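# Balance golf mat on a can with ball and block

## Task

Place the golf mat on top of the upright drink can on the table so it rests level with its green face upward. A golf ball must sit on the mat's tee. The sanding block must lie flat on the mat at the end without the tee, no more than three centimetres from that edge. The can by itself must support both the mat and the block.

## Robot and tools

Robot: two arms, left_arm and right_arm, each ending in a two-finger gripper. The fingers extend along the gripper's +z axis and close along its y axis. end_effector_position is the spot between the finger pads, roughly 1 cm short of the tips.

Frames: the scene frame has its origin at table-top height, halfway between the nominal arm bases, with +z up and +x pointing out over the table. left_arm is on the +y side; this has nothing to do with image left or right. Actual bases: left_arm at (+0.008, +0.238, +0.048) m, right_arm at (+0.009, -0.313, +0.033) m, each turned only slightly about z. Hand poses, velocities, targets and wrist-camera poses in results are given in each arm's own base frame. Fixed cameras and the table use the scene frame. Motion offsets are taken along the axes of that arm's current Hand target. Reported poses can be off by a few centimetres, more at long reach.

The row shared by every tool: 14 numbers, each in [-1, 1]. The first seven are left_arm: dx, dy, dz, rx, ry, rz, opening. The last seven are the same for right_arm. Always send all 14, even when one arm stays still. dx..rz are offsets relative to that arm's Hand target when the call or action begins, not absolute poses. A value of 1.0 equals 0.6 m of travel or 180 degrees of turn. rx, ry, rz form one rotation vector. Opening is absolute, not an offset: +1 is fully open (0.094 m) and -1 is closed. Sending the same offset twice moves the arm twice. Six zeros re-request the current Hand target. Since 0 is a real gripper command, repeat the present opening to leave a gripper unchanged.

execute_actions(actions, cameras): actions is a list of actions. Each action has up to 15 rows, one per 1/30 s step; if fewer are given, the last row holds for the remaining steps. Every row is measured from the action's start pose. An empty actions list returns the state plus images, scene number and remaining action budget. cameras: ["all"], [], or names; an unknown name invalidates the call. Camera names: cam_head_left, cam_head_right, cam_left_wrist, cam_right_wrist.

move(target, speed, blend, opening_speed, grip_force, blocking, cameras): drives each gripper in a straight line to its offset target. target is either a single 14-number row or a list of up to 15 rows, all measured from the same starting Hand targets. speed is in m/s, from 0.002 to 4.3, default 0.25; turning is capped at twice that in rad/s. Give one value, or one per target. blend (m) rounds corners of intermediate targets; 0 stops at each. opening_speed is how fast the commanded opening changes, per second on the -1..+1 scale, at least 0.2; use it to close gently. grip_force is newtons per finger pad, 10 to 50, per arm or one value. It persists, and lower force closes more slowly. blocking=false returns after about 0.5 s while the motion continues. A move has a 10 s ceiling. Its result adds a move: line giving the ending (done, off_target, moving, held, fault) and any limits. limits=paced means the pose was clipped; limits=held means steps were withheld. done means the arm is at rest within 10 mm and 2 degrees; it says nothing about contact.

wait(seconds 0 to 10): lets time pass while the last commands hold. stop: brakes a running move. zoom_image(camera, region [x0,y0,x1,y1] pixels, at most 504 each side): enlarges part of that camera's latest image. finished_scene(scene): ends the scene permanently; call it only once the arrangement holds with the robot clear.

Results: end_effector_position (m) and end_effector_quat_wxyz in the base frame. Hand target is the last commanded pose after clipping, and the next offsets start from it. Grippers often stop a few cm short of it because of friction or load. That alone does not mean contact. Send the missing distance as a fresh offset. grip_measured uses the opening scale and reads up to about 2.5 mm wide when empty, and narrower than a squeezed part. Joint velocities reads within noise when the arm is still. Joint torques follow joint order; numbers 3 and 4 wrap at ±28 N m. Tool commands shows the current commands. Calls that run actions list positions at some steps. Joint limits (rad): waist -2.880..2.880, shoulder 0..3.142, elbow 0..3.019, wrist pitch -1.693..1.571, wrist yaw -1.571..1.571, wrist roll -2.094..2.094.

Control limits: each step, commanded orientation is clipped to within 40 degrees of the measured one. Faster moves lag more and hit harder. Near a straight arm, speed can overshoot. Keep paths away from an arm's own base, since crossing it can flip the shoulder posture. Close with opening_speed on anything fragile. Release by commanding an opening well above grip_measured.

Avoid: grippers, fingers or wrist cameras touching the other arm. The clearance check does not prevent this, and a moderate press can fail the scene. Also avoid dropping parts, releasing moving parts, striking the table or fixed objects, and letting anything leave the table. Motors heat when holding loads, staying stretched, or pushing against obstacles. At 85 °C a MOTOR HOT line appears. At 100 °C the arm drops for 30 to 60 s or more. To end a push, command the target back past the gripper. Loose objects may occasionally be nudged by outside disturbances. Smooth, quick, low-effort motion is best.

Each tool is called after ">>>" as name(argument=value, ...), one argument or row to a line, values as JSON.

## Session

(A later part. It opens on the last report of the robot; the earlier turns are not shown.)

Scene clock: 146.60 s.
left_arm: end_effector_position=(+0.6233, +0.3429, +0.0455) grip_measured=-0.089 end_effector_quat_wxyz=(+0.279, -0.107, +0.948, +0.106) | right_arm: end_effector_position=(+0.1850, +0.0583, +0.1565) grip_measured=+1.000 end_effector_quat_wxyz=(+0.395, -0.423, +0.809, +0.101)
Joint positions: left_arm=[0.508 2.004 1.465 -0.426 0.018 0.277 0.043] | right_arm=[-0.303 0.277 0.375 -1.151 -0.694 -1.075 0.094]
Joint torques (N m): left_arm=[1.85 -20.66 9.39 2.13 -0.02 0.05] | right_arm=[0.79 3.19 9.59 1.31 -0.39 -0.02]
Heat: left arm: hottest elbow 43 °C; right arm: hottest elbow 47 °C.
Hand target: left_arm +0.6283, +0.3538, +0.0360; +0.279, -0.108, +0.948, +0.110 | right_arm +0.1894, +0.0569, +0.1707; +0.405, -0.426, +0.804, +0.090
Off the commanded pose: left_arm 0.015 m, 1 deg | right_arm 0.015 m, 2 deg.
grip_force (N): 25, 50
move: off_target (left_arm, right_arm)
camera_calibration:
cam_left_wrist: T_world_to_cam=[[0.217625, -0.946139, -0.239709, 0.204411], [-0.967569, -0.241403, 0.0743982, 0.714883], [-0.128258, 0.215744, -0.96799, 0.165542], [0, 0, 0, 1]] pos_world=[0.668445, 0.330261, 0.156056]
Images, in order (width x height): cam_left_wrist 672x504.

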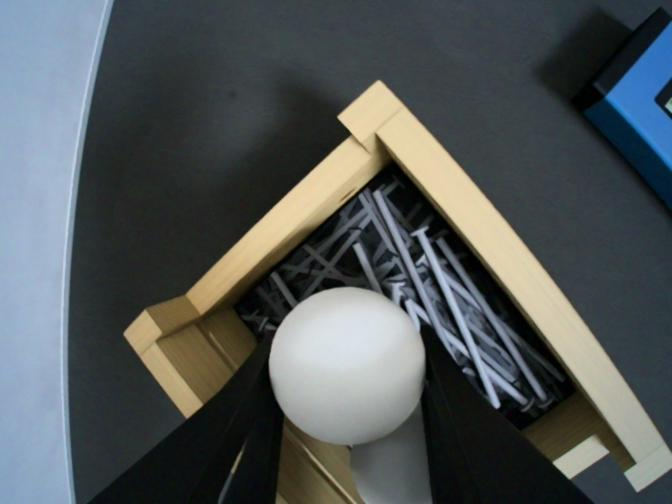

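>>> move(
  target=[0,0,0,0,0,0,0.3,0,0,0,0,0,0,1],
  opening_speed=0.6,
  cameras=["cam_left_wrist"],
)

Scene clock: 148.87 s.
left_arm: end_effector_position=(+0.6237, +0.3425, +0.0456) grip_measured=+0.297 end_effector_quat_wxyz=(+0.280, -0.106, +0.949, +0.104) | right_arm: end_effector_position=(+0.1850, +0.0583, +0.1565) grip_measured=+1.000 end_effector_quat_wxyz=(+0.395, -0.423, +0.809, +0.101)
Joint positions: left_arm=[0.508 2.004 1.465 -0.426 0.023 0.279 0.061] | right_arm=[-0.303 0.277 0.375 -1.151 -0.694 -1.075 0.094]
Joint torques (N m): left_arm=[1.55 -20.37 9.51 2.07 -0.22 -0.02] | right_arm=[1.14 2.43 9.55 1.26 -0.43 0.03]
Heat: left arm: hottest elbow 43 °C; right arm: hottest elbow 48 °C.
Hand target: left_arm +0.6283, +0.3539, +0.0360; +0.280, -0.108, +0.948, +0.110 | right_arm +0.1894, +0.0569, +0.1707; +0.405, -0.426, +0.804, +0.090
Off the commanded pose: left_arm 0.016 m, 1 deg | right_arm 0.015 m, 2 deg.
grip_force (N): 25, 50
move: off_target (left_arm, right_arm)
camera_calibration:
cam_left_wrist: T_world_to_cam=[[0.213992, -0.947581, -0.237273, 0.206576], [-0.968721, -0.237102, 0.0732304, 0.714404], [-0.12565, 0.214181, -0.968679, 0.164718], [0, 0, 0, 1]] pos_world=[0.668549, 0.329854, 0.156257]
Images, in order (width x height): cam_left_wrist 672x504.

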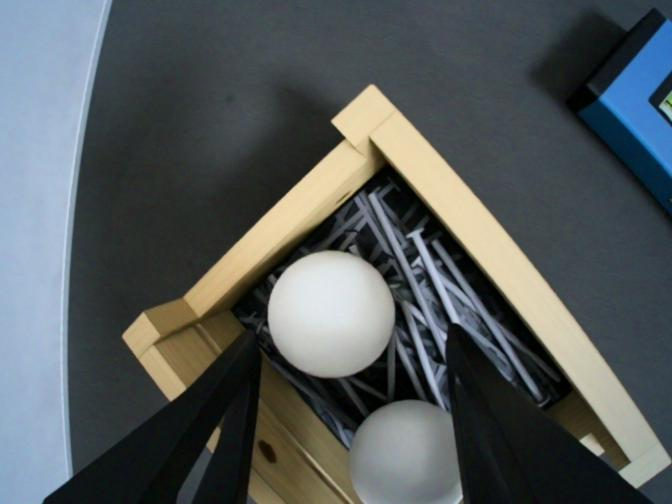

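>>> move(
  target=[
    [-0.0798,0.0075,-0.2178,0,0,0,0.3,0,0,0,0,0,0,1],
    [0.2963,-0.57,-0.6373,0.4063,-0.2933,0.1681,1,0,0,0,0,0,0,1],
  ],
  speed=0.3,
  blend=[0.05, 0],
  cameras=["all"],
)

Scene clock: 166.40 s.
left_arm: end_effector_position=(+0.3821, -0.0969, +0.2075) grip_measured=+0.997 end_effector_quat_wxyz=(+0.617, +0.357, +0.610, -0.347) | right_arm: end_effector_position=(+0.1850, +0.0583, +0.1565) grip_measured=+1.000 end_effector_quat_wxyz=(+0.395, -0.423, +0.809, +0.101)
Joint positions: left_arm=[0.181 1.332 0.396 0.941 1.222 0.012 0.094] | right_arm=[-0.303 0.277 0.375 -1.151 -0.694 -1.075 0.094]
Joint torques (N m): left_arm=[1.14 -7.24 5.14 2.36 -0.08 -0.12] | right_arm=[1.14 2.73 9.54 1.4 -0.5 -0.06]
Heat: left arm: hottest elbow 43 °C; right arm: hottest elbow 48 °C.
Hand target: left_arm +0.3799, -0.1001, +0.2001; +0.612, +0.354, +0.613, -0.354 | right_arm +0.1894, +0.0569, +0.1707; +0.405, -0.426, +0.804, +0.090
Off the commanded pose: left_arm 0.008 m, 1 deg | right_arm 0.015 m, 2 deg.
grip_force (N): 25, 50
move: off_target (right_arm)
camera_calibration:
cam_left_wrist: T_world_to_cam=[[-0.82603, -0.553471, -0.106513, 0.288823], [-0.268368, 0.552404, -0.789194, 0.35226], [0.495634, -0.623313, -0.604837, -0.00870594], [0, 0, 0, 1]] pos_world=[0.337427, -0.0401614, 0.303499]

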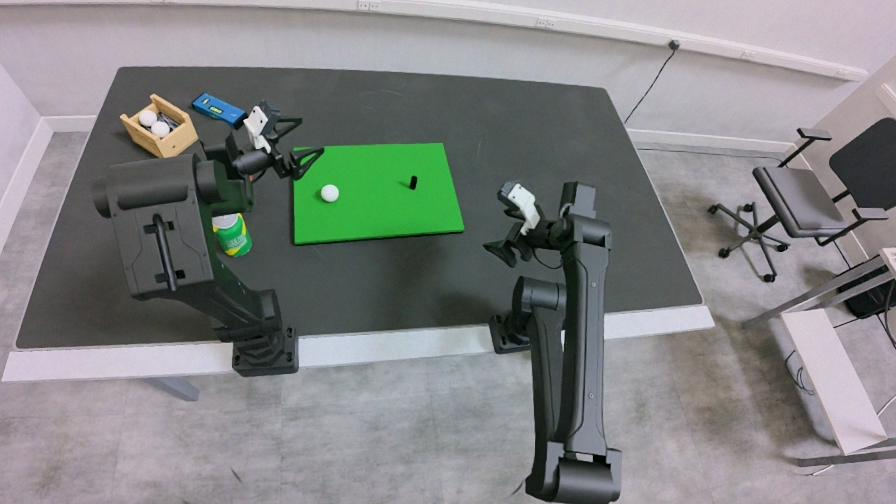

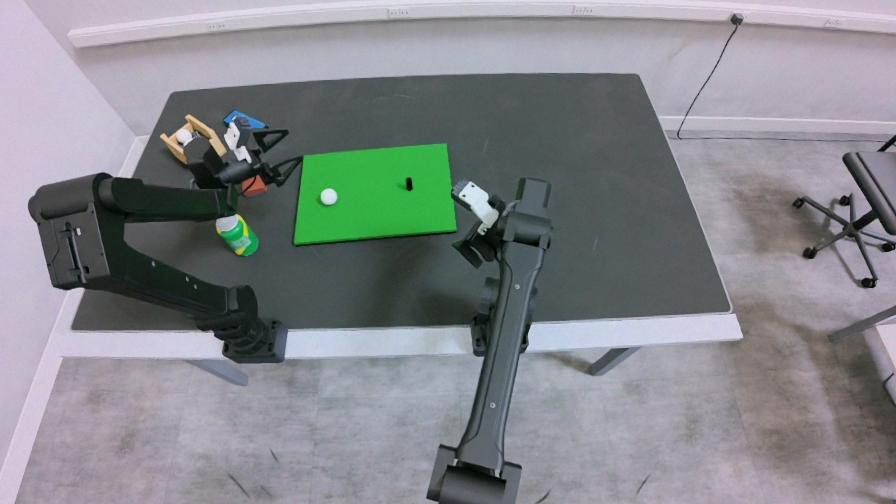

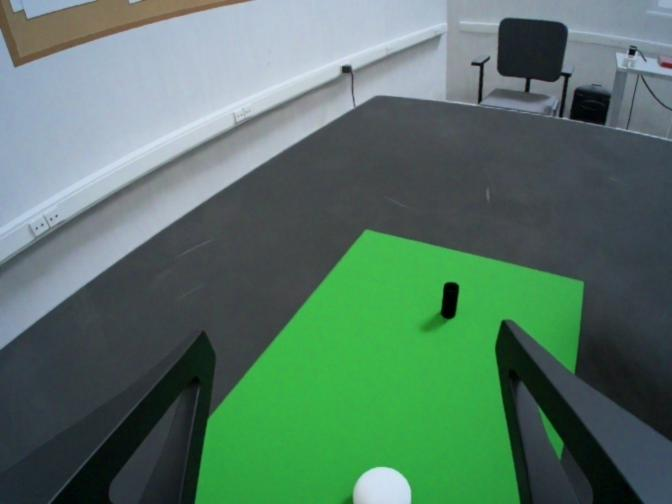

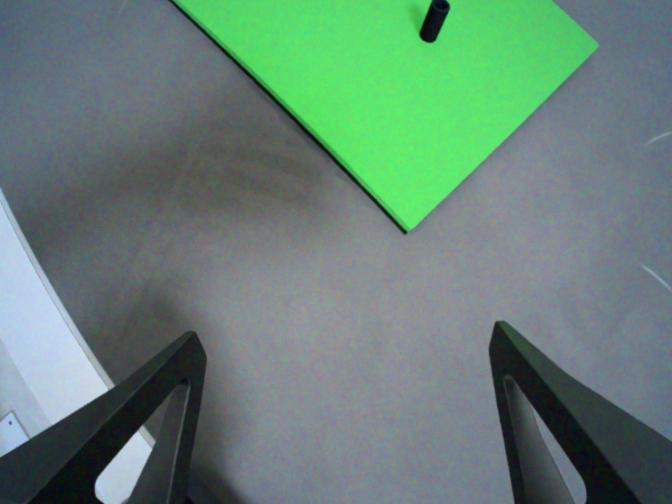

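>>> zoom_image(
  camera="cam_head_left",
  region=[180, 80, 350, 200],
)

>>> zoom_image(
  camera="cam_head_right",
  region=[170, 90, 340, 210],
)

>>> zoom_image(
  camera="cam_head_left",
  region=[470, 160, 630, 280],
)

Scaled by 2.965.

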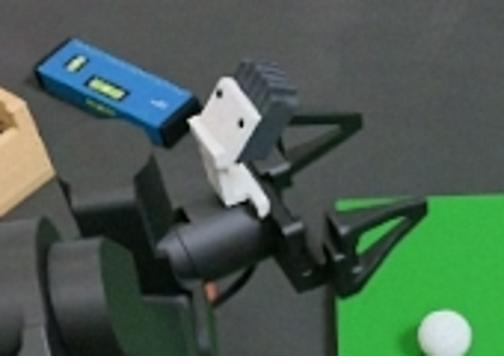

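Scaled by 2.965.

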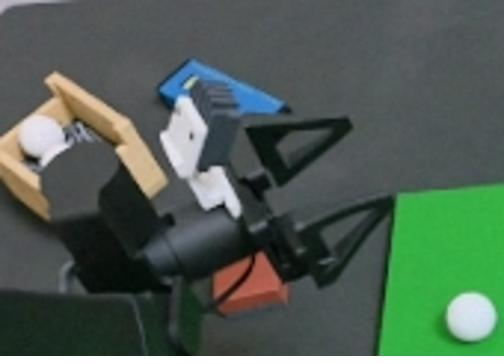

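Scaled by 3.150.

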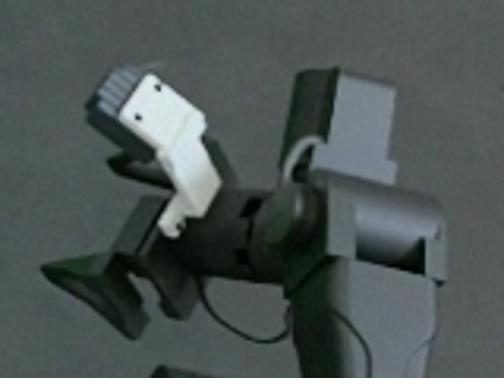

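>>> move(
  target=[0.2183,-0.0413,0.0107,-0.2732,0.3116,-0.216,0.45,0,0,0,0,0,0,1],
  speed=0.25,
  cameras=["cam_left_wrist"],
)

Scene clock: 177.57 s.
left_arm: end_effector_position=(+0.3463, -0.1102, +0.0579) grip_measured=+0.452 end_effector_quat_wxyz=(+0.203, -0.008, +0.978, -0.051) | right_arm: end_effector_position=(+0.1850, +0.0583, +0.1565) grip_measured=+1.000 end_effector_quat_wxyz=(+0.395, -0.423, +0.809, +0.101)
Joint positions: left_arm=[-0.324 1.215 0.585 -0.521 -0.035 -0.333 0.068] | right_arm=[-0.303 0.277 0.375 -1.151 -0.694 -1.075 0.094]
Joint torques (N m): left_arm=[0.67 -7.24 10.52 0.68 -0.14 -0.11] | right_arm=[0.97 2.2 9.78 1.31 -0.43 -0.03]
Heat: left arm: hottest elbow 42 °C; right arm: hottest elbow 48 °C.
Hand target: left_arm +0.3616, -0.1181, +0.0692; +0.210, -0.009, +0.976, -0.054 | right_arm +0.1894, +0.0569, +0.1707; +0.405, -0.426, +0.804, +0.090
Off the commanded pose: left_arm 0.020 m, 1 deg | right_arm 0.015 m, 2 deg.
grip_force (N): 25, 50
move: off_target (left_arm, right_arm)
camera_calibration:
cam_left_wrist: T_world_to_cam=[[-0.0628864, -0.997948, 0.0120333, -0.0842187], [-0.967613, 0.0639196, 0.24421, 0.360416], [-0.244479, 0.00371391, -0.969648, 0.256667], [0, 0, 0, 1]] pos_world=[0.406196, -0.108037, 0.161873]
Images, in order (width x height): cam_left_wrist 672x504.

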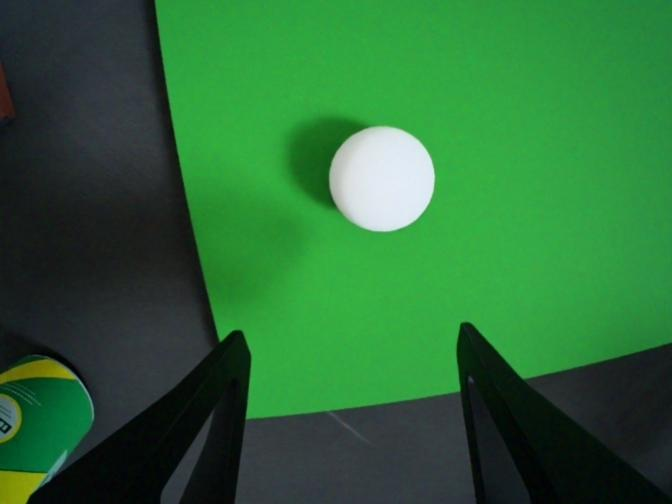

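>>> move(
  target=[
    [0.0013,-0.0057,0.1548,0,0,0,0.45,0,0,0,0,0,0,1],
    [0.0013,-0.0057,0.1548,0,0,0,-0.25,0,0,0,0,0,0,1],
  ],
  speed=0.12,
  cameras=["cam_left_wrist"],
)

Scene clock: 183.70 s.
left_arm: end_effector_position=(+0.3880, -0.1228, -0.0127) grip_measured=-0.092 end_effector_quat_wxyz=(+0.208, -0.010, +0.977, -0.049) | right_arm: end_effector_position=(+0.1850, +0.0583, +0.1565) grip_measured=+1.000 end_effector_quat_wxyz=(+0.395, -0.423, +0.809, +0.101)
Joint positions: left_arm=[-0.324 1.512 0.61 -0.241 -0.043 -0.335 0.043] | right_arm=[-0.303 0.277 0.375 -1.151 -0.694 -1.075 0.094]
Joint torques (N m): left_arm=[0.73 -9 7.8 1.7 0.22 -0.09] | right_arm=[2.14 2.67 9.81 1.44 -0.44 -0.02]
Heat: left arm: hottest elbow 43 °C; right arm: hottest elbow 48 °C.
Hand target: left_arm +0.3989, -0.1309, -0.0150; +0.210, -0.009, +0.976, -0.054 | right_arm +0.1894, +0.0569, +0.1707; +0.405, -0.426, +0.804, +0.090
Off the commanded pose: left_arm 0.014 m, 1 deg | right_arm 0.015 m, 2 deg.
grip_force (N): 25, 50
move: off_target (left_arm, right_arm); target 2's new opening was sent with left_arm's hand 0.016 m and 1 deg from that target
camera_calibration:
cam_left_wrist: T_world_to_cam=[[-0.0585357, -0.998259, 0.00722065, -0.095121], [-0.970155, 0.0585897, 0.235301, 0.419012], [-0.235315, 0.00676836, -0.971896, 0.195375], [0, 0, 0, 1]] pos_world=[0.446913, -0.120828, 0.0919765]
Images, in order (width x height): cam_left_wrist 672x504.

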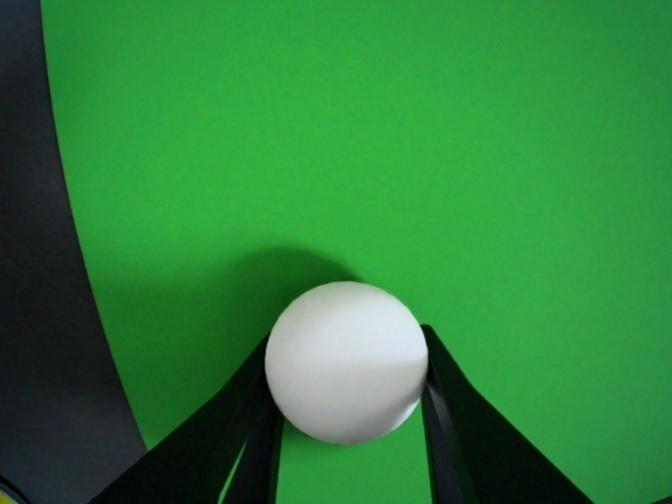

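>>> move(
  target=[-0.0748,0.0093,-0.2065,0,0,0,-0.25,-0.167,-0.0828,0.38,0.1235,0.1208,0.2489,0.2],
  speed=0.25,
  cameras=["cam_right_wrist"],
)

Scene clock: 191.47 s.
left_arm: end_effector_position=(+0.3704, -0.1086, +0.0911) grip_measured=-0.092 end_effector_quat_wxyz=(+0.187, -0.009, +0.981, -0.048) | right_arm: end_effector_position=(+0.3734, +0.1851, +0.0886) grip_measured=+0.202 end_effector_quat_wxyz=(+0.247, -0.021, +0.969, -0.003)
Joint positions: left_arm=[-0.293 1.233 0.714 -0.662 -0.02 -0.307 0.043] | right_arm=[0.568 1.312 0.744 -0.57 0.257 0.468 0.056]
Joint torques (N m): left_arm=[2.32 -11.05 11.25 0.65 0.09 0.03] | right_arm=[1.9 -4.6 10.17 0.62 0.23 0.09]
Heat: left arm: hottest elbow 43 °C; right arm: hottest elbow 48 °C.
Hand target: left_arm +0.3890, -0.1109, +0.1150; +0.210, -0.009, +0.976, -0.054 | right_arm +0.3889, +0.1994, +0.1042; +0.259, -0.017, +0.966, +0.005
Off the commanded pose: left_arm 0.030 m, 3 deg | right_arm 0.026 m, 2 deg.
grip_force (N): 25, 50
move: off_target (left_arm, right_arm)
camera_calibration:
cam_right_wrist: T_world_to_cam=[[-0.0188939, -0.99789, -0.0621172, 0.200064], [-0.994233, 0.0121925, 0.106543, 0.396637], [-0.105561, 0.063772, -0.992366, 0.235777], [0, 0, 0, 1]] pos_world=[0.423018, 0.17977, 0.204146]
Images, in order (width x height): cam_right_wrist 672x504.

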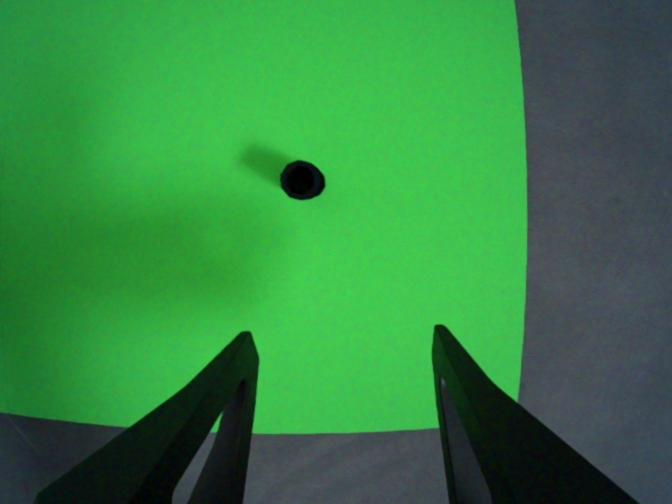

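>>> move(
  target=[0,0,0,0,0,0,-0.25,-0.004,0.0223,0.1048,0,0,0,0.2],
  speed=0.15,
  cameras=["cam_right_wrist"],
)

Scene clock: 195.47 s.
left_arm: end_effector_position=(+0.3704, -0.1086, +0.0911) grip_measured=-0.092 end_effector_quat_wxyz=(+0.187, -0.009, +0.981, -0.048) | right_arm: end_effector_position=(+0.3991, +0.2018, +0.0379) grip_measured=+0.202 end_effector_quat_wxyz=(+0.239, -0.022, +0.971, -0.008)
Joint positions: left_arm=[-0.293 1.233 0.714 -0.662 -0.02 -0.307 0.043] | right_arm=[0.568 1.497 0.772 -0.432 0.256 0.468 0.056]
Joint torques (N m): left_arm=[1.79 -10.87 11.28 0.64 0.08 0.04] | right_arm=[0.91 -7.65 9.01 1.91 0.1 -0.05]
Heat: left arm: hottest elbow 43 °C; right arm: hottest elbow 49 °C.
Hand target: left_arm +0.3890, -0.1109, +0.1150; +0.210, -0.009, +0.976, -0.054 | right_arm +0.4219, +0.2140, +0.0509; +0.259, -0.017, +0.966, +0.005
Off the commanded pose: left_arm 0.030 m, 3 deg | right_arm 0.029 m, 3 deg.
grip_force (N): 25, 50
move: off_target (left_arm, right_arm)
camera_calibration:
cam_right_wrist: T_world_to_cam=[[-0.0198876, -0.998402, -0.052901, 0.214222], [-0.992256, 0.0132213, 0.123503, 0.425733], [-0.122606, 0.0549475, -0.990933, 0.195617], [0, 0, 0, 1]] pos_world=[0.450681, 0.197502, 0.152597]
Images, in order (width x height): cam_right_wrist 672x504.

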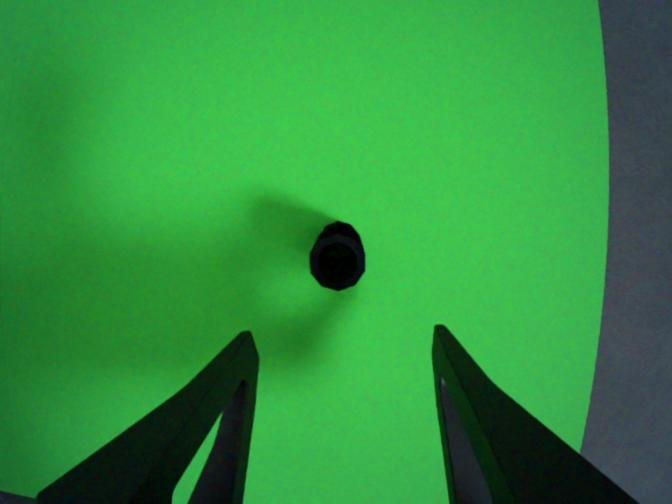

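>>> move(
  target=[0,0,0,0,0,0,-0.25,-0.0103,0.0007,0.0887,0,0,0,0.2],
  speed=0.1,
  cameras=["cam_right_wrist"],
)

Scene clock: 199.03 s.
left_arm: end_effector_position=(+0.3704, -0.1086, +0.0911) grip_measured=-0.092 end_effector_quat_wxyz=(+0.187, -0.009, +0.981, -0.048) | right_arm: end_effector_position=(+0.4336, +0.2091, +0.0036) grip_measured=+0.202 end_effector_quat_wxyz=(+0.246, -0.017, +0.969, -0.001)
Joint positions: left_arm=[-0.293 1.233 0.714 -0.662 -0.02 -0.307 0.043] | right_arm=[0.536 1.641 0.818 -0.308 0.24 0.447 0.056]
Joint torques (N m): left_arm=[2.02 -10.7 11.21 0.58 0.07 0.04] | right_arm=[0.15 -7.41 8.05 2.11 0.06 -0.25]
Heat: left arm: hottest elbow 44 °C; right arm: hottest elbow 49 °C.
Hand target: left_arm +0.3890, -0.1109, +0.1150; +0.210, -0.009, +0.976, -0.054 | right_arm +0.4539, +0.2155, +0.0079; +0.259, -0.017, +0.966, +0.005
Off the commanded pose: left_arm 0.030 m, 3 deg | right_arm 0.022 m, 2 deg.
grip_force (N): 25, 50
move: off_target (left_arm, right_arm)
camera_calibration:
cam_right_wrist: T_world_to_cam=[[-0.0246354, -0.99731, -0.0690326, 0.22231], [-0.993953, 0.017044, 0.108475, 0.464038], [-0.107006, 0.0712875, -0.991699, 0.155326], [0, 0, 0, 1]] pos_world=[0.483329, 0.20273, 0.119047]
Images, in order (width x height): cam_right_wrist 672x504.

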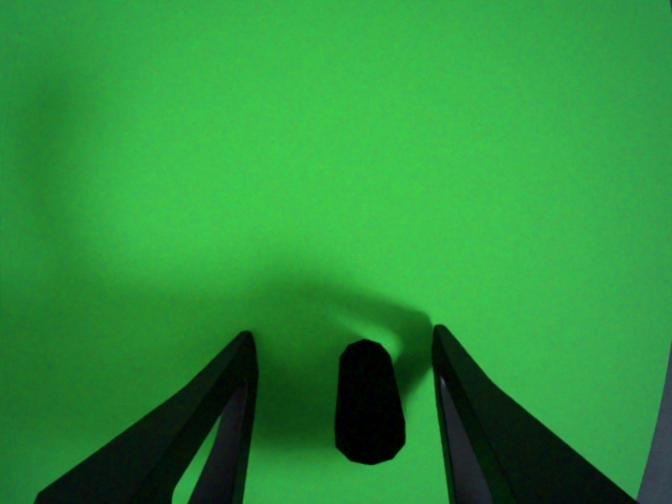

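>>> move(
  target=[
    [0,0,0,0,0,0,-0.25,0.0047,-0.0125,-0.0027,0,0,0,0.2],
    [0,0,0,0,0,0,-0.25,0.0047,-0.0125,-0.0027,0,0,0,-0.75],
  ],
  speed=0.1,
  opening_speed=0.5,
  cameras=["cam_right_wrist"],
)

Scene clock: 204.70 s.
left_arm: end_effector_position=(+0.3704, -0.1086, +0.0911) grip_measured=-0.092 end_effector_quat_wxyz=(+0.187, -0.009, +0.981, -0.048) | right_arm: end_effector_position=(+0.4389, +0.2038, +0.0046) grip_measured=-0.741 end_effector_quat_wxyz=(+0.250, -0.015, +0.968, +0.001)
Joint positions: left_arm=[-0.293 1.233 0.714 -0.662 -0.02 -0.307 0.043] | right_arm=[0.519 1.641 0.818 -0.296 0.234 0.435 0.012]
Joint torques (N m): left_arm=[2.2 -10.7 11.32 0.65 0.07 0.04] | right_arm=[0.79 -8.23 6.99 1.62 0.08 -0.2]
Heat: left arm: hottest elbow 45 °C; right arm: hottest elbow 48 °C.
Hand target: left_arm +0.3890, -0.1109, +0.1150; +0.210, -0.009, +0.976, -0.054 | right_arm +0.4508, +0.2080, +0.0078; +0.259, -0.017, +0.966, +0.005
Off the commanded pose: left_arm 0.030 m, 3 deg | right_arm 0.013 m, 1 deg.
grip_force (N): 25, 50
move: off_target (left_arm, right_arm); target 2's new opening was sent with right_arm's hand 0.015 m and 1 deg from that target
camera_calibration:
cam_right_wrist: T_world_to_cam=[[-0.028239, -0.996854, -0.0740537, 0.218765], [-0.994626, 0.0206388, 0.101458, 0.468923], [-0.0996107, 0.0765208, -0.99208, 0.152854], [0, 0, 0, 1]] pos_world=[0.487806, 0.196703, 0.120267]
Images, in order (width x height): cam_right_wrist 672x504.

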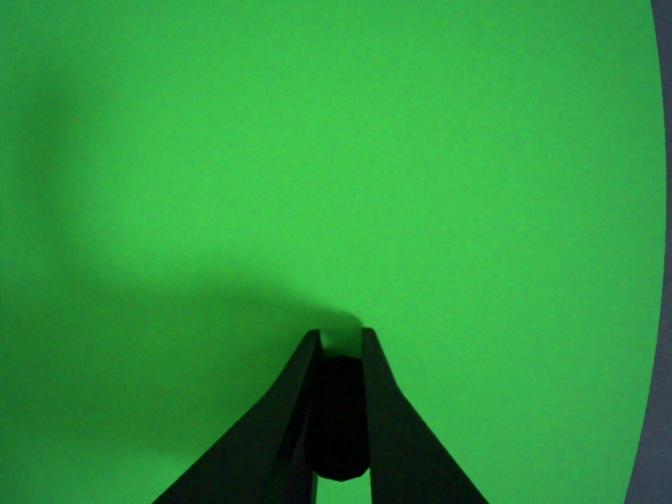

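>>> move(
  target=[
    [0,0,0,0,0,0,-0.25,0,0,0,0,0,0,-0.95],
    [0,0,0,0,0,0,-0.25,-0.0375,0,-0.065,0,0,0,-0.95],
  ],
  speed=0.06,
  cameras=["cam_head_left", "cam_head_right", "cam_right_wrist"],
)

Scene clock: 208.00 s.
left_arm: end_effector_position=(+0.3704, -0.1086, +0.0911) grip_measured=-0.092 end_effector_quat_wxyz=(+0.187, -0.009, +0.981, -0.048) | right_arm: end_effector_position=(+0.4233, +0.1958, +0.0142) grip_measured=-0.744 end_effector_quat_wxyz=(+0.222, -0.019, +0.975, -0.011)
Joint positions: left_arm=[-0.293 1.233 0.714 -0.662 -0.02 -0.307 0.043] | right_arm=[0.519 1.598 0.821 -0.405 0.229 0.435 0.012]
Joint torques (N m): left_arm=[2.32 -10.81 11.23 0.64 0.07 0.05] | right_arm=[1.55 -11.81 9.31 0.58 0.27 -0.18]
Heat: left arm: hottest elbow 45 °C; right arm: hottest elbow 48 °C.
Hand target: left_arm +0.3890, -0.1109, +0.1150; +0.210, -0.009, +0.976, -0.054 | right_arm +0.4507, +0.2079, +0.0528; +0.259, -0.017, +0.966, +0.005
Off the commanded pose: left_arm 0.030 m, 3 deg | right_arm 0.049 m, 5 deg.
grip_force (N): 25, 50
move: off_target (left_arm, right_arm)
camera_calibration:
cam_right_wrist: T_world_to_cam=[[-0.0298483, -0.998511, -0.0456639, 0.211611], [-0.987325, 0.022328, 0.157131, 0.448386], [-0.155878, 0.0497752, -0.986521, 0.190465], [0, 0, 0, 1]] pos_world=[0.478708, 0.191803, 0.127105]
Images, in order (width x height): cam_head_left 896x504, cam_head_right 896x504, cam_right_wrist 672x504.

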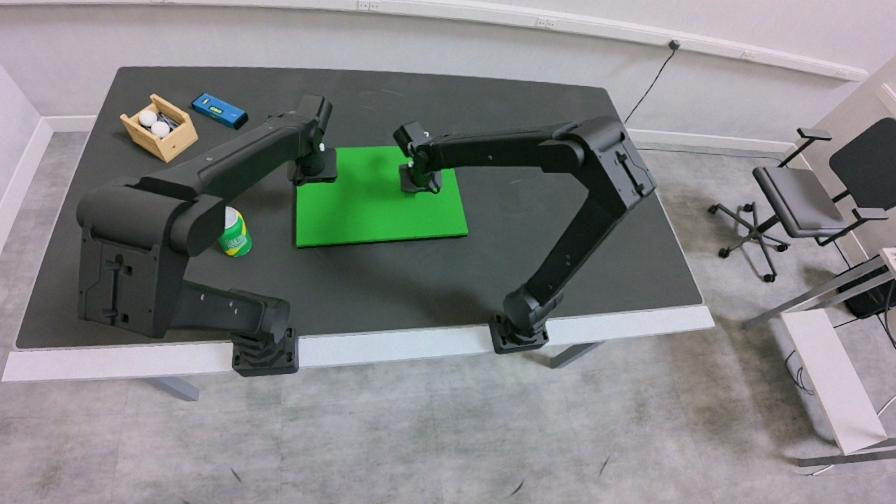

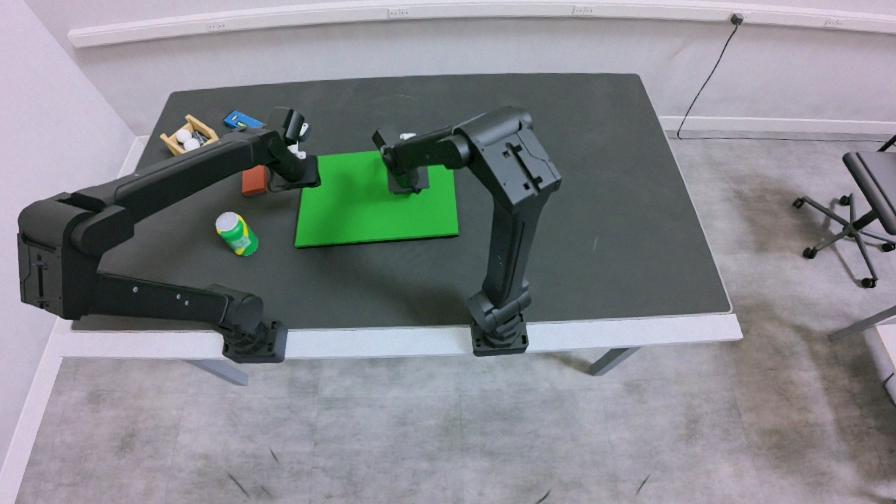

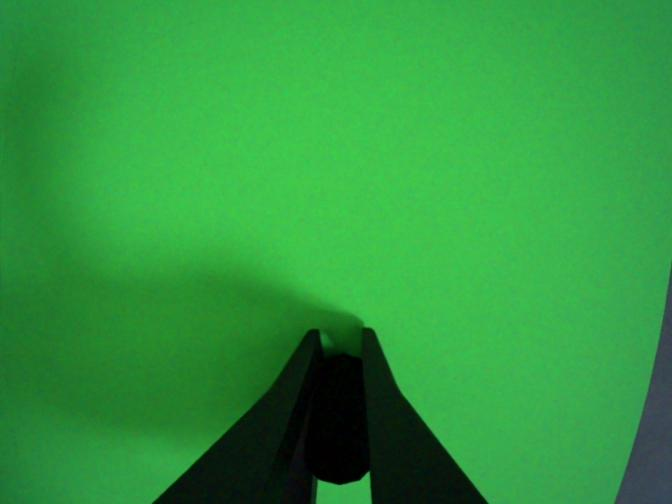

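>>> zoom_image(
  camera="cam_head_right",
  region=[280, 130, 480, 260],
)

>>> zoom_image(
  camera="cam_head_left",
  region=[280, 130, 480, 260],
)

Scaled by 2.520.

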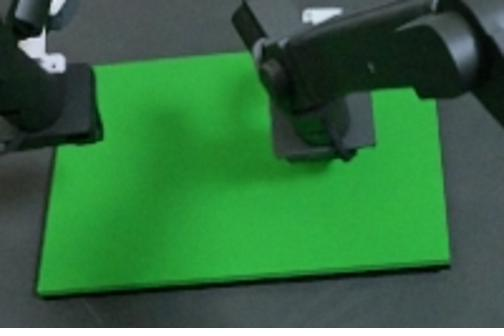

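Scaled by 2.520.

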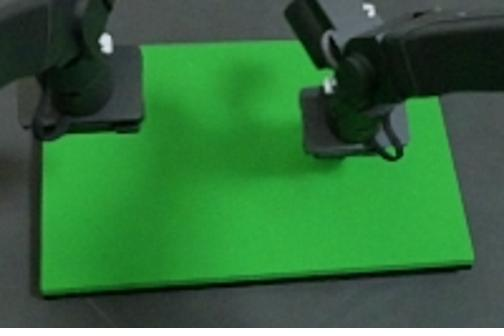

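>>> move(
  target=[0,0,0,0,0,0,-0.25,-0.0333,0,-0.0577,0,0,0,-0.95],
  speed=0.08,
  cameras=["cam_head_left", "cam_head_right", "cam_left_wrist", "cam_right_wrist"],
)

>>> zoom_image(
  camera="cam_head_right",
  region=[280, 130, 480, 260],
)

>>> zoom_image(
  camera="cam_head_left",
  region=[280, 130, 480, 260],
)

Scene clock: 212.30 s.
left_arm: end_effector_position=(+0.3704, -0.1086, +0.0911) grip_measured=-0.092 end_effector_quat_wxyz=(+0.187, -0.009, +0.981, -0.048) | right_arm: end_effector_position=(+0.4163, +0.1910, +0.0431) grip_measured=-0.746 end_effector_quat_wxyz=(+0.210, -0.021, +0.977, -0.020)
Joint positions: left_arm=[-0.293 1.233 0.714 -0.662 -0.02 -0.307 0.043] | right_arm=[0.519 1.53 0.848 -0.531 0.233 0.433 0.012]
Joint torques (N m): left_arm=[2.14 -10.64 11.22 0.66 0.06 0.06] | right_arm=[1.03 -11.75 11 0.98 0.14 -0.18]
Heat: left arm: hottest elbow 46 °C; right arm: hottest elbow 49 °C.
Hand target: left_arm +0.3890, -0.1109, +0.1150; +0.210, -0.009, +0.976, -0.054 | right_arm +0.4508, +0.2079, +0.0929; +0.259, -0.017, +0.966, +0.005
Off the commanded pose: left_arm 0.030 m, 3 deg | right_arm 0.063 m, 6 deg.
grip_force (N): 25, 50
move: off_target (left_arm, right_arm)
camera_calibration:
cam_left_wrist: T_world_to_cam=[[-0.0624717, -0.99802, 0.00727638, -0.0812355], [-0.959441, 0.0620617, 0.274992, 0.369465], [-0.274899, 0.0101979, -0.961419, 0.306074], [0, 0, 0, 1]] pos_world=[0.433545, -0.107126, 0.193256]
cam_right_wrist: T_world_to_cam=[[-0.0305533, -0.99921, -0.0253987, 0.207447], [-0.983126, 0.0254569, 0.18115, 0.433662], [-0.18036, 0.0305049, -0.983127, 0.231823], [0, 0, 0, 1]] pos_world=[0.474494, 0.189172, 0.154623]

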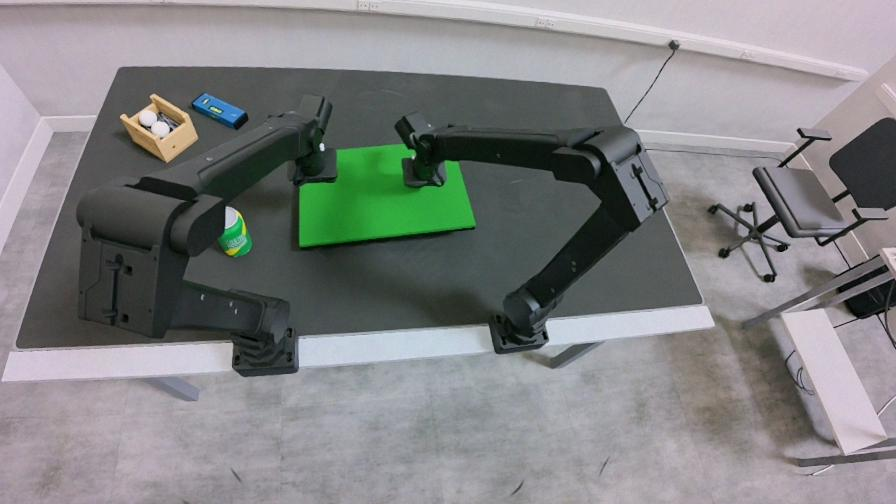

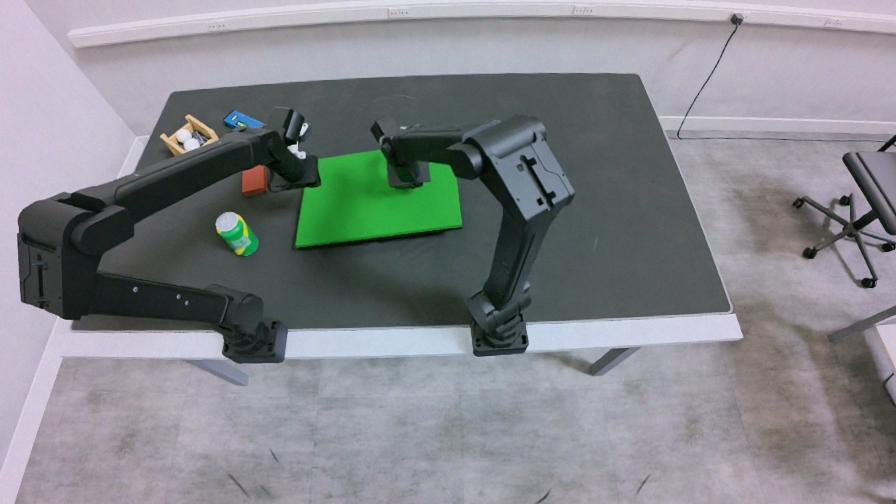

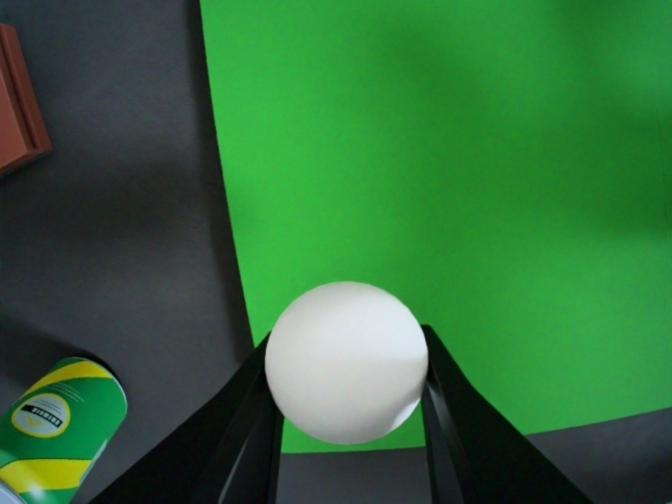

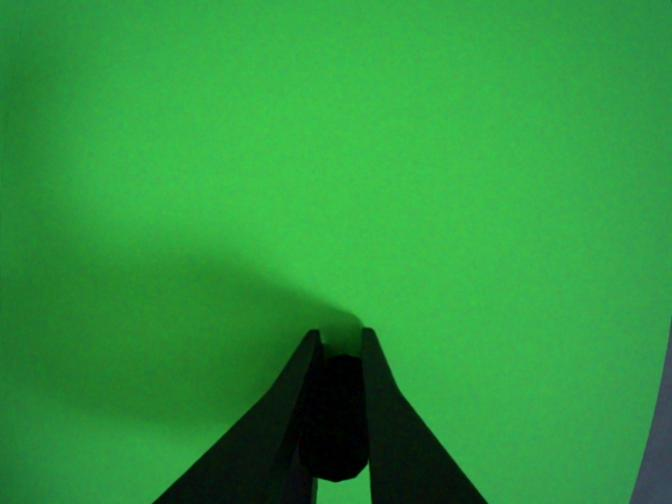

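Scaled by 2.520.

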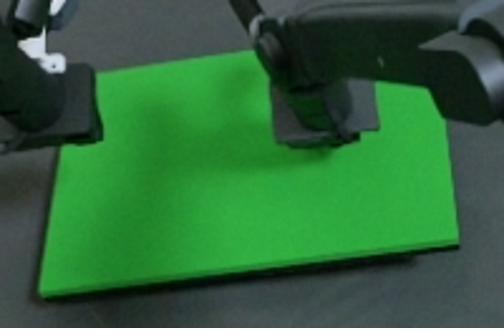

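Scaled by 2.520.

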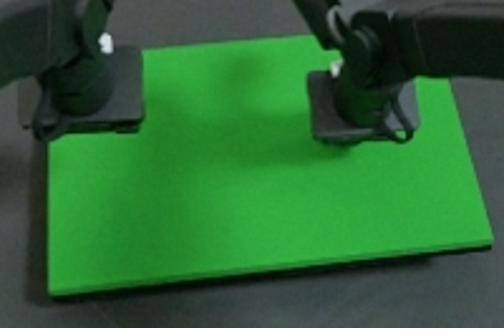

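>>> move(
  target=[
    [0,0,0,0,0,0,-0.25,0.0708,0,0.1227,0,0,0,-0.95],
    [0,0,0,0,0,0,-0.25,0.0708,0,0.1227,0,0,0,0.2],
    [0,0,0,0,0,0,-0.25,0.0308,0,-0.08,0,0,0,0.2],
  ],
  speed=0.08,
  cameras=["cam_head_left", "cam_head_right", "cam_right_wrist"],
)

>>> zoom_image(
  camera="cam_head_right",
  region=[90, 90, 490, 270],
)

Scene clock: 233.77 s.
left_arm: end_effector_position=(+0.3704, -0.1086, +0.0911) grip_measured=-0.092 end_effector_quat_wxyz=(+0.187, -0.009, +0.981, -0.048) | right_arm: end_effector_position=(+0.3947, +0.1912, +0.0954) grip_measured=+0.198 end_effector_quat_wxyz=(+0.233, -0.022, +0.972, -0.011)
Joint positions: left_arm=[-0.293 1.233 0.714 -0.662 -0.02 -0.307 0.043] | right_arm=[0.55 1.372 0.832 -0.627 0.25 0.453 0.056]
Joint torques (N m): left_arm=[2.14 -10.75 11.17 0.66 0.07 0.04] | right_arm=[2.55 -7.3 10.35 0.54 0.25 0.09]
Heat: left arm: hottest elbow 48 °C; right arm: hottest elbow 52 °C.
Hand target: left_arm +0.3890, -0.1109, +0.1150; +0.210, -0.009, +0.976, -0.054 | right_arm +0.4108, +0.2063, +0.1250; +0.259, -0.017, +0.966, +0.005
Off the commanded pose: left_arm 0.030 m, 3 deg | right_arm 0.037 m, 4 deg.
grip_force (N): 25, 50
move: off_target (left_arm, right_arm); target 2's new opening was sent with right_arm's hand 0.013 m and 2 deg from that target
camera_calibration:
cam_right_wrist: T_world_to_cam=[[-0.0218813, -0.998763, -0.044661, 0.206648], [-0.990732, 0.0156722, 0.134922, 0.412258], [-0.134055, 0.0471993, -0.989849, 0.25858], [0, 0, 0, 1]] pos_world=[0.447623, 0.187727, 0.209561]
Images, in order (width x height): cam_head_left 896x504, cam_head_right 896x504, cam_right_wrist 672x504.

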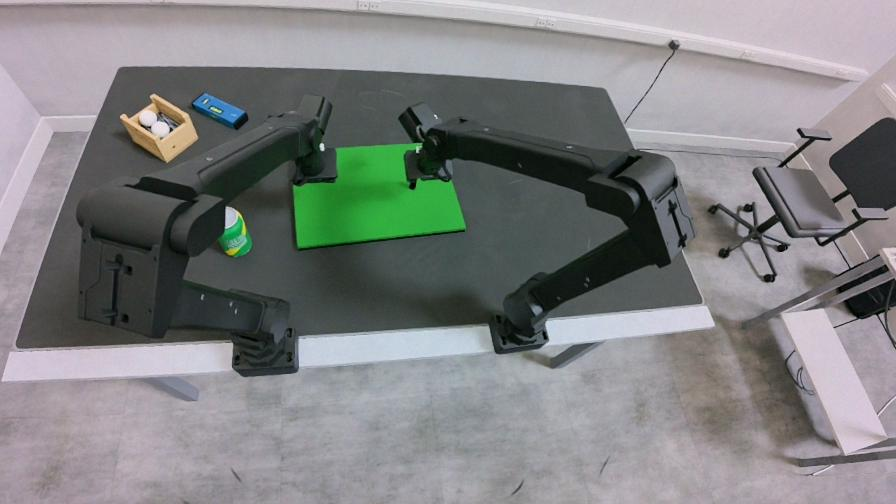

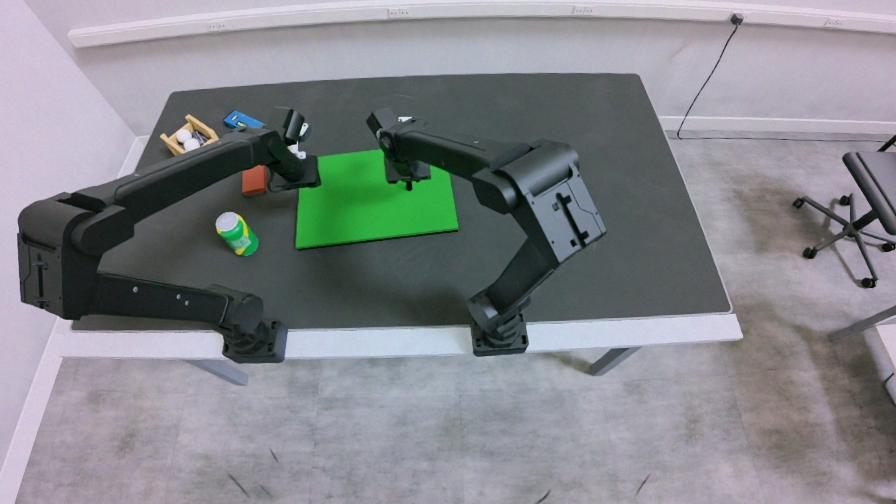

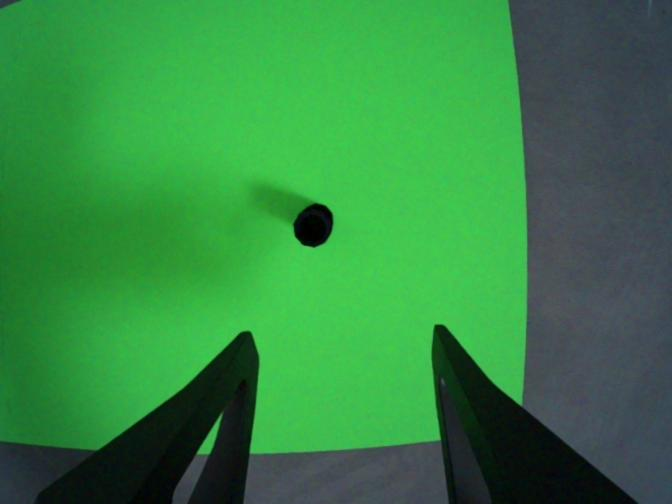

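Scaled by 1.260.

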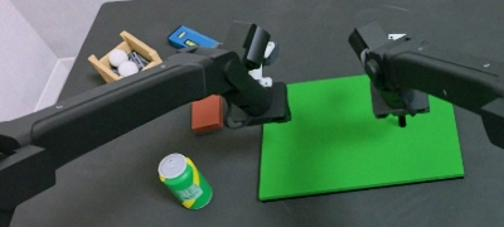

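>>> move(
  target=[0.0557,0.5345,-0.0255,-0.1011,-0.013,-0.1386,-0.25,0,0,0,0,0,0,0.2],
  speed=0.25,
  cameras=["cam_left_wrist"],
)

Scene clock: 242.87 s.
left_arm: end_effector_position=(+0.3336, +0.1945, +0.0659) grip_measured=-0.092 end_effector_quat_wxyz=(+0.186, -0.256, +0.947, +0.050) | right_arm: end_effector_position=(+0.3947, +0.1912, +0.0954) grip_measured=+0.198 end_effector_quat_wxyz=(+0.233, -0.022, +0.972, -0.011)
Joint positions: left_arm=[0.53 1.279 0.674 -0.577 0.002 0.002 0.043] | right_arm=[0.55 1.372 0.832 -0.627 0.25 0.454 0.056]
Joint torques (N m): left_arm=[1.67 -8.88 10.71 1.77 0.11 0.04] | right_arm=[2.55 -9.11 10.39 0.49 0.25 0.14]
Heat: left arm: hottest elbow 48 °C; right arm: hottest elbow 53 °C.
Hand target: left_arm +0.3540, +0.2081, +0.0802; +0.209, -0.253, +0.943, +0.056 | right_arm +0.4108, +0.2063, +0.1251; +0.259, -0.017, +0.966, +0.005
Off the commanded pose: left_arm 0.028 m, 3 deg | right_arm 0.037 m, 4 deg.
grip_force (N): 25, 50
move: off_target (left_arm, right_arm)
camera_calibration:
cam_left_wrist: T_world_to_cam=[[0.448293, -0.889449, -0.088959, 0.0339894], [-0.848929, -0.454797, 0.269221, 0.386266], [-0.279916, -0.0451699, -0.958961, 0.280829], [0, 0, 0, 1]] pos_world=[0.391284, 0.218589, 0.168337]
Images, in order (width x height): cam_left_wrist 672x504.

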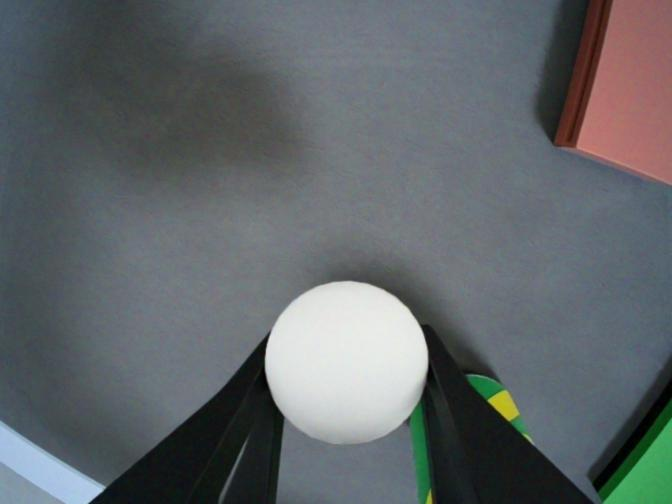

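>>> move(
  target=[0.0203,0.0353,0.1192,0,0,0,-0.25,0,0,0,0,0,0,0.2],
  speed=0.12,
  cameras=["cam_left_wrist"],
)

Scene clock: 246.17 s.
left_arm: end_effector_position=(+0.3541, +0.2285, +0.0104) grip_measured=-0.092 end_effector_quat_wxyz=(+0.202, -0.253, +0.945, +0.053) | right_arm: end_effector_position=(+0.3947, +0.1912, +0.0954) grip_measured=+0.198 end_effector_quat_wxyz=(+0.233, -0.022, +0.972, -0.011)
Joint positions: left_arm=[0.585 1.485 0.674 -0.34 0.027 0.055 0.043] | right_arm=[0.55 1.372 0.832 -0.627 0.25 0.454 0.056]
Joint torques (N m): left_arm=[1.9 -10.81 7.25 1.84 0.15 0.04] | right_arm=[1.96 -8.76 10.32 0.68 0.23 0.1]
Heat: left arm: hottest elbow 48 °C; right arm: hottest elbow 53 °C.
Hand target: left_arm +0.3599, +0.2360, +0.0102; +0.209, -0.253, +0.943, +0.056 | right_arm +0.4108, +0.2063, +0.1251; +0.259, -0.017, +0.966, +0.005
Off the commanded pose: left_arm 0.010 m, 1 deg | right_arm 0.037 m, 4 deg.
grip_force (N): 25, 50
move: off_target (right_arm)
camera_calibration:
cam_left_wrist: T_world_to_cam=[[0.447633, -0.889698, -0.0897846, 0.0503198], [-0.857919, -0.455609, 0.237477, 0.437783], [-0.25219, -0.0292748, -0.967235, 0.221559], [0, 0, 0, 1]] pos_world=[0.408932, 0.250713, 0.114854]
Images, in order (width x height): cam_left_wrist 672x504.

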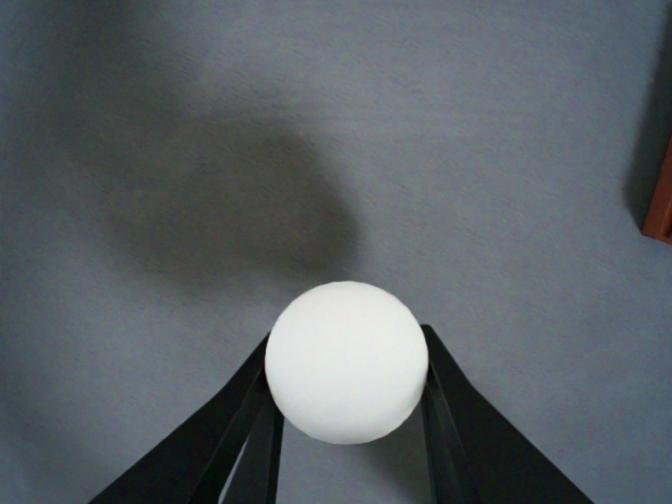

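>>> move(
  target=[0.024,0,0.0514,0,0,0,-0.25,0,0,0,0,0,0,0.2],
  speed=0.05,
  cameras=["cam_left_wrist"],
)

Scene clock: 248.50 s.
left_arm: end_effector_position=(+0.3635, +0.2347, -0.0154) grip_measured=-0.092 end_effector_quat_wxyz=(+0.213, -0.252, +0.942, +0.057) | right_arm: end_effector_position=(+0.3947, +0.1912, +0.0954) grip_measured=+0.198 end_effector_quat_wxyz=(+0.233, -0.022, +0.972, -0.011)
Joint positions: left_arm=[0.585 1.573 0.668 -0.223 0.027 0.055 0.043] | right_arm=[0.55 1.372 0.832 -0.627 0.25 0.454 0.056]
Joint torques (N m): left_arm=[1.79 -11.05 5.29 1.95 0.16 0.04] | right_arm=[2.61 -7.82 10.21 0.51 0.22 0.13]
Heat: left arm: hottest elbow 47 °C; right arm: hottest elbow 53 °C.
Hand target: left_arm +0.3599, +0.2360, -0.0238; +0.209, -0.253, +0.943, +0.056 | right_arm +0.4108, +0.2063, +0.1251; +0.259, -0.017, +0.966, +0.005
Off the commanded pose: left_arm 0.009 m, 0 deg | right_arm 0.037 m, 4 deg.
grip_force (N): 25, 50
move: off_target (right_arm)
camera_calibration:
cam_left_wrist: T_world_to_cam=[[0.448999, -0.888721, -0.0925995, 0.0485633], [-0.862315, -0.458133, 0.215699, 0.456745], [-0.23412, -0.0169989, -0.972059, 0.189688], [0, 0, 0, 1]] pos_world=[0.416463, 0.255634, 0.0903654]
Images, in order (width x height): cam_left_wrist 672x504.

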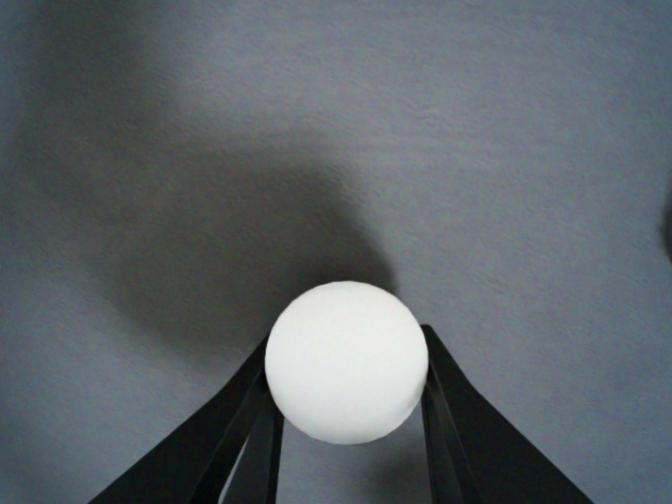

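>>> move(
  target=[0.009,0,0.0195,0,0,0,-0.25,0,0,0,0,0,0,0.2],
  speed=0.05,
  cameras=["cam_left_wrist"],
)

Scene clock: 250.50 s.
left_arm: end_effector_position=(+0.3638, +0.2349, -0.0283) grip_measured=-0.092 end_effector_quat_wxyz=(+0.213, -0.252, +0.942, +0.057) | right_arm: end_effector_position=(+0.3947, +0.1912, +0.0954) grip_measured=+0.198 end_effector_quat_wxyz=(+0.233, -0.022, +0.972, -0.011)
Joint positions: left_arm=[0.585 1.609 0.66 -0.179 0.027 0.055 0.043] | right_arm=[0.55 1.372 0.832 -0.627 0.25 0.454 0.056]
Joint torques (N m): left_arm=[2.08 -11.34 5.14 1.96 0.16 0.05] | right_arm=[2.61 -8.12 10.3 0.54 0.21 0.14]
Heat: left arm: hottest elbow 47 °C; right arm: hottest elbow 53 °C.
Hand target: left_arm +0.3598, +0.2359, -0.0368; +0.209, -0.253, +0.943, +0.056 | right_arm +0.4108, +0.2063, +0.1251; +0.259, -0.017, +0.966, +0.005
Off the commanded pose: left_arm 0.009 m, 0 deg | right_arm 0.037 m, 4 deg.
grip_force (N): 25, 50
move: off_target (right_arm)
camera_calibration:
cam_left_wrist: T_world_to_cam=[[0.448999, -0.888721, -0.0925995, 0.0474567], [-0.862315, -0.458133, 0.215699, 0.459791], [-0.23412, -0.0169989, -0.972059, 0.177199], [0, 0, 0, 1]] pos_world=[0.416663, 0.255834, 0.0774654]
Images, in order (width x height): cam_left_wrist 672x504.

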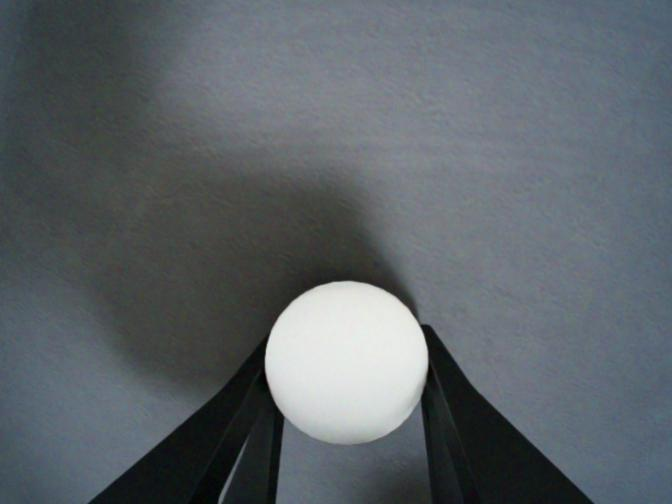

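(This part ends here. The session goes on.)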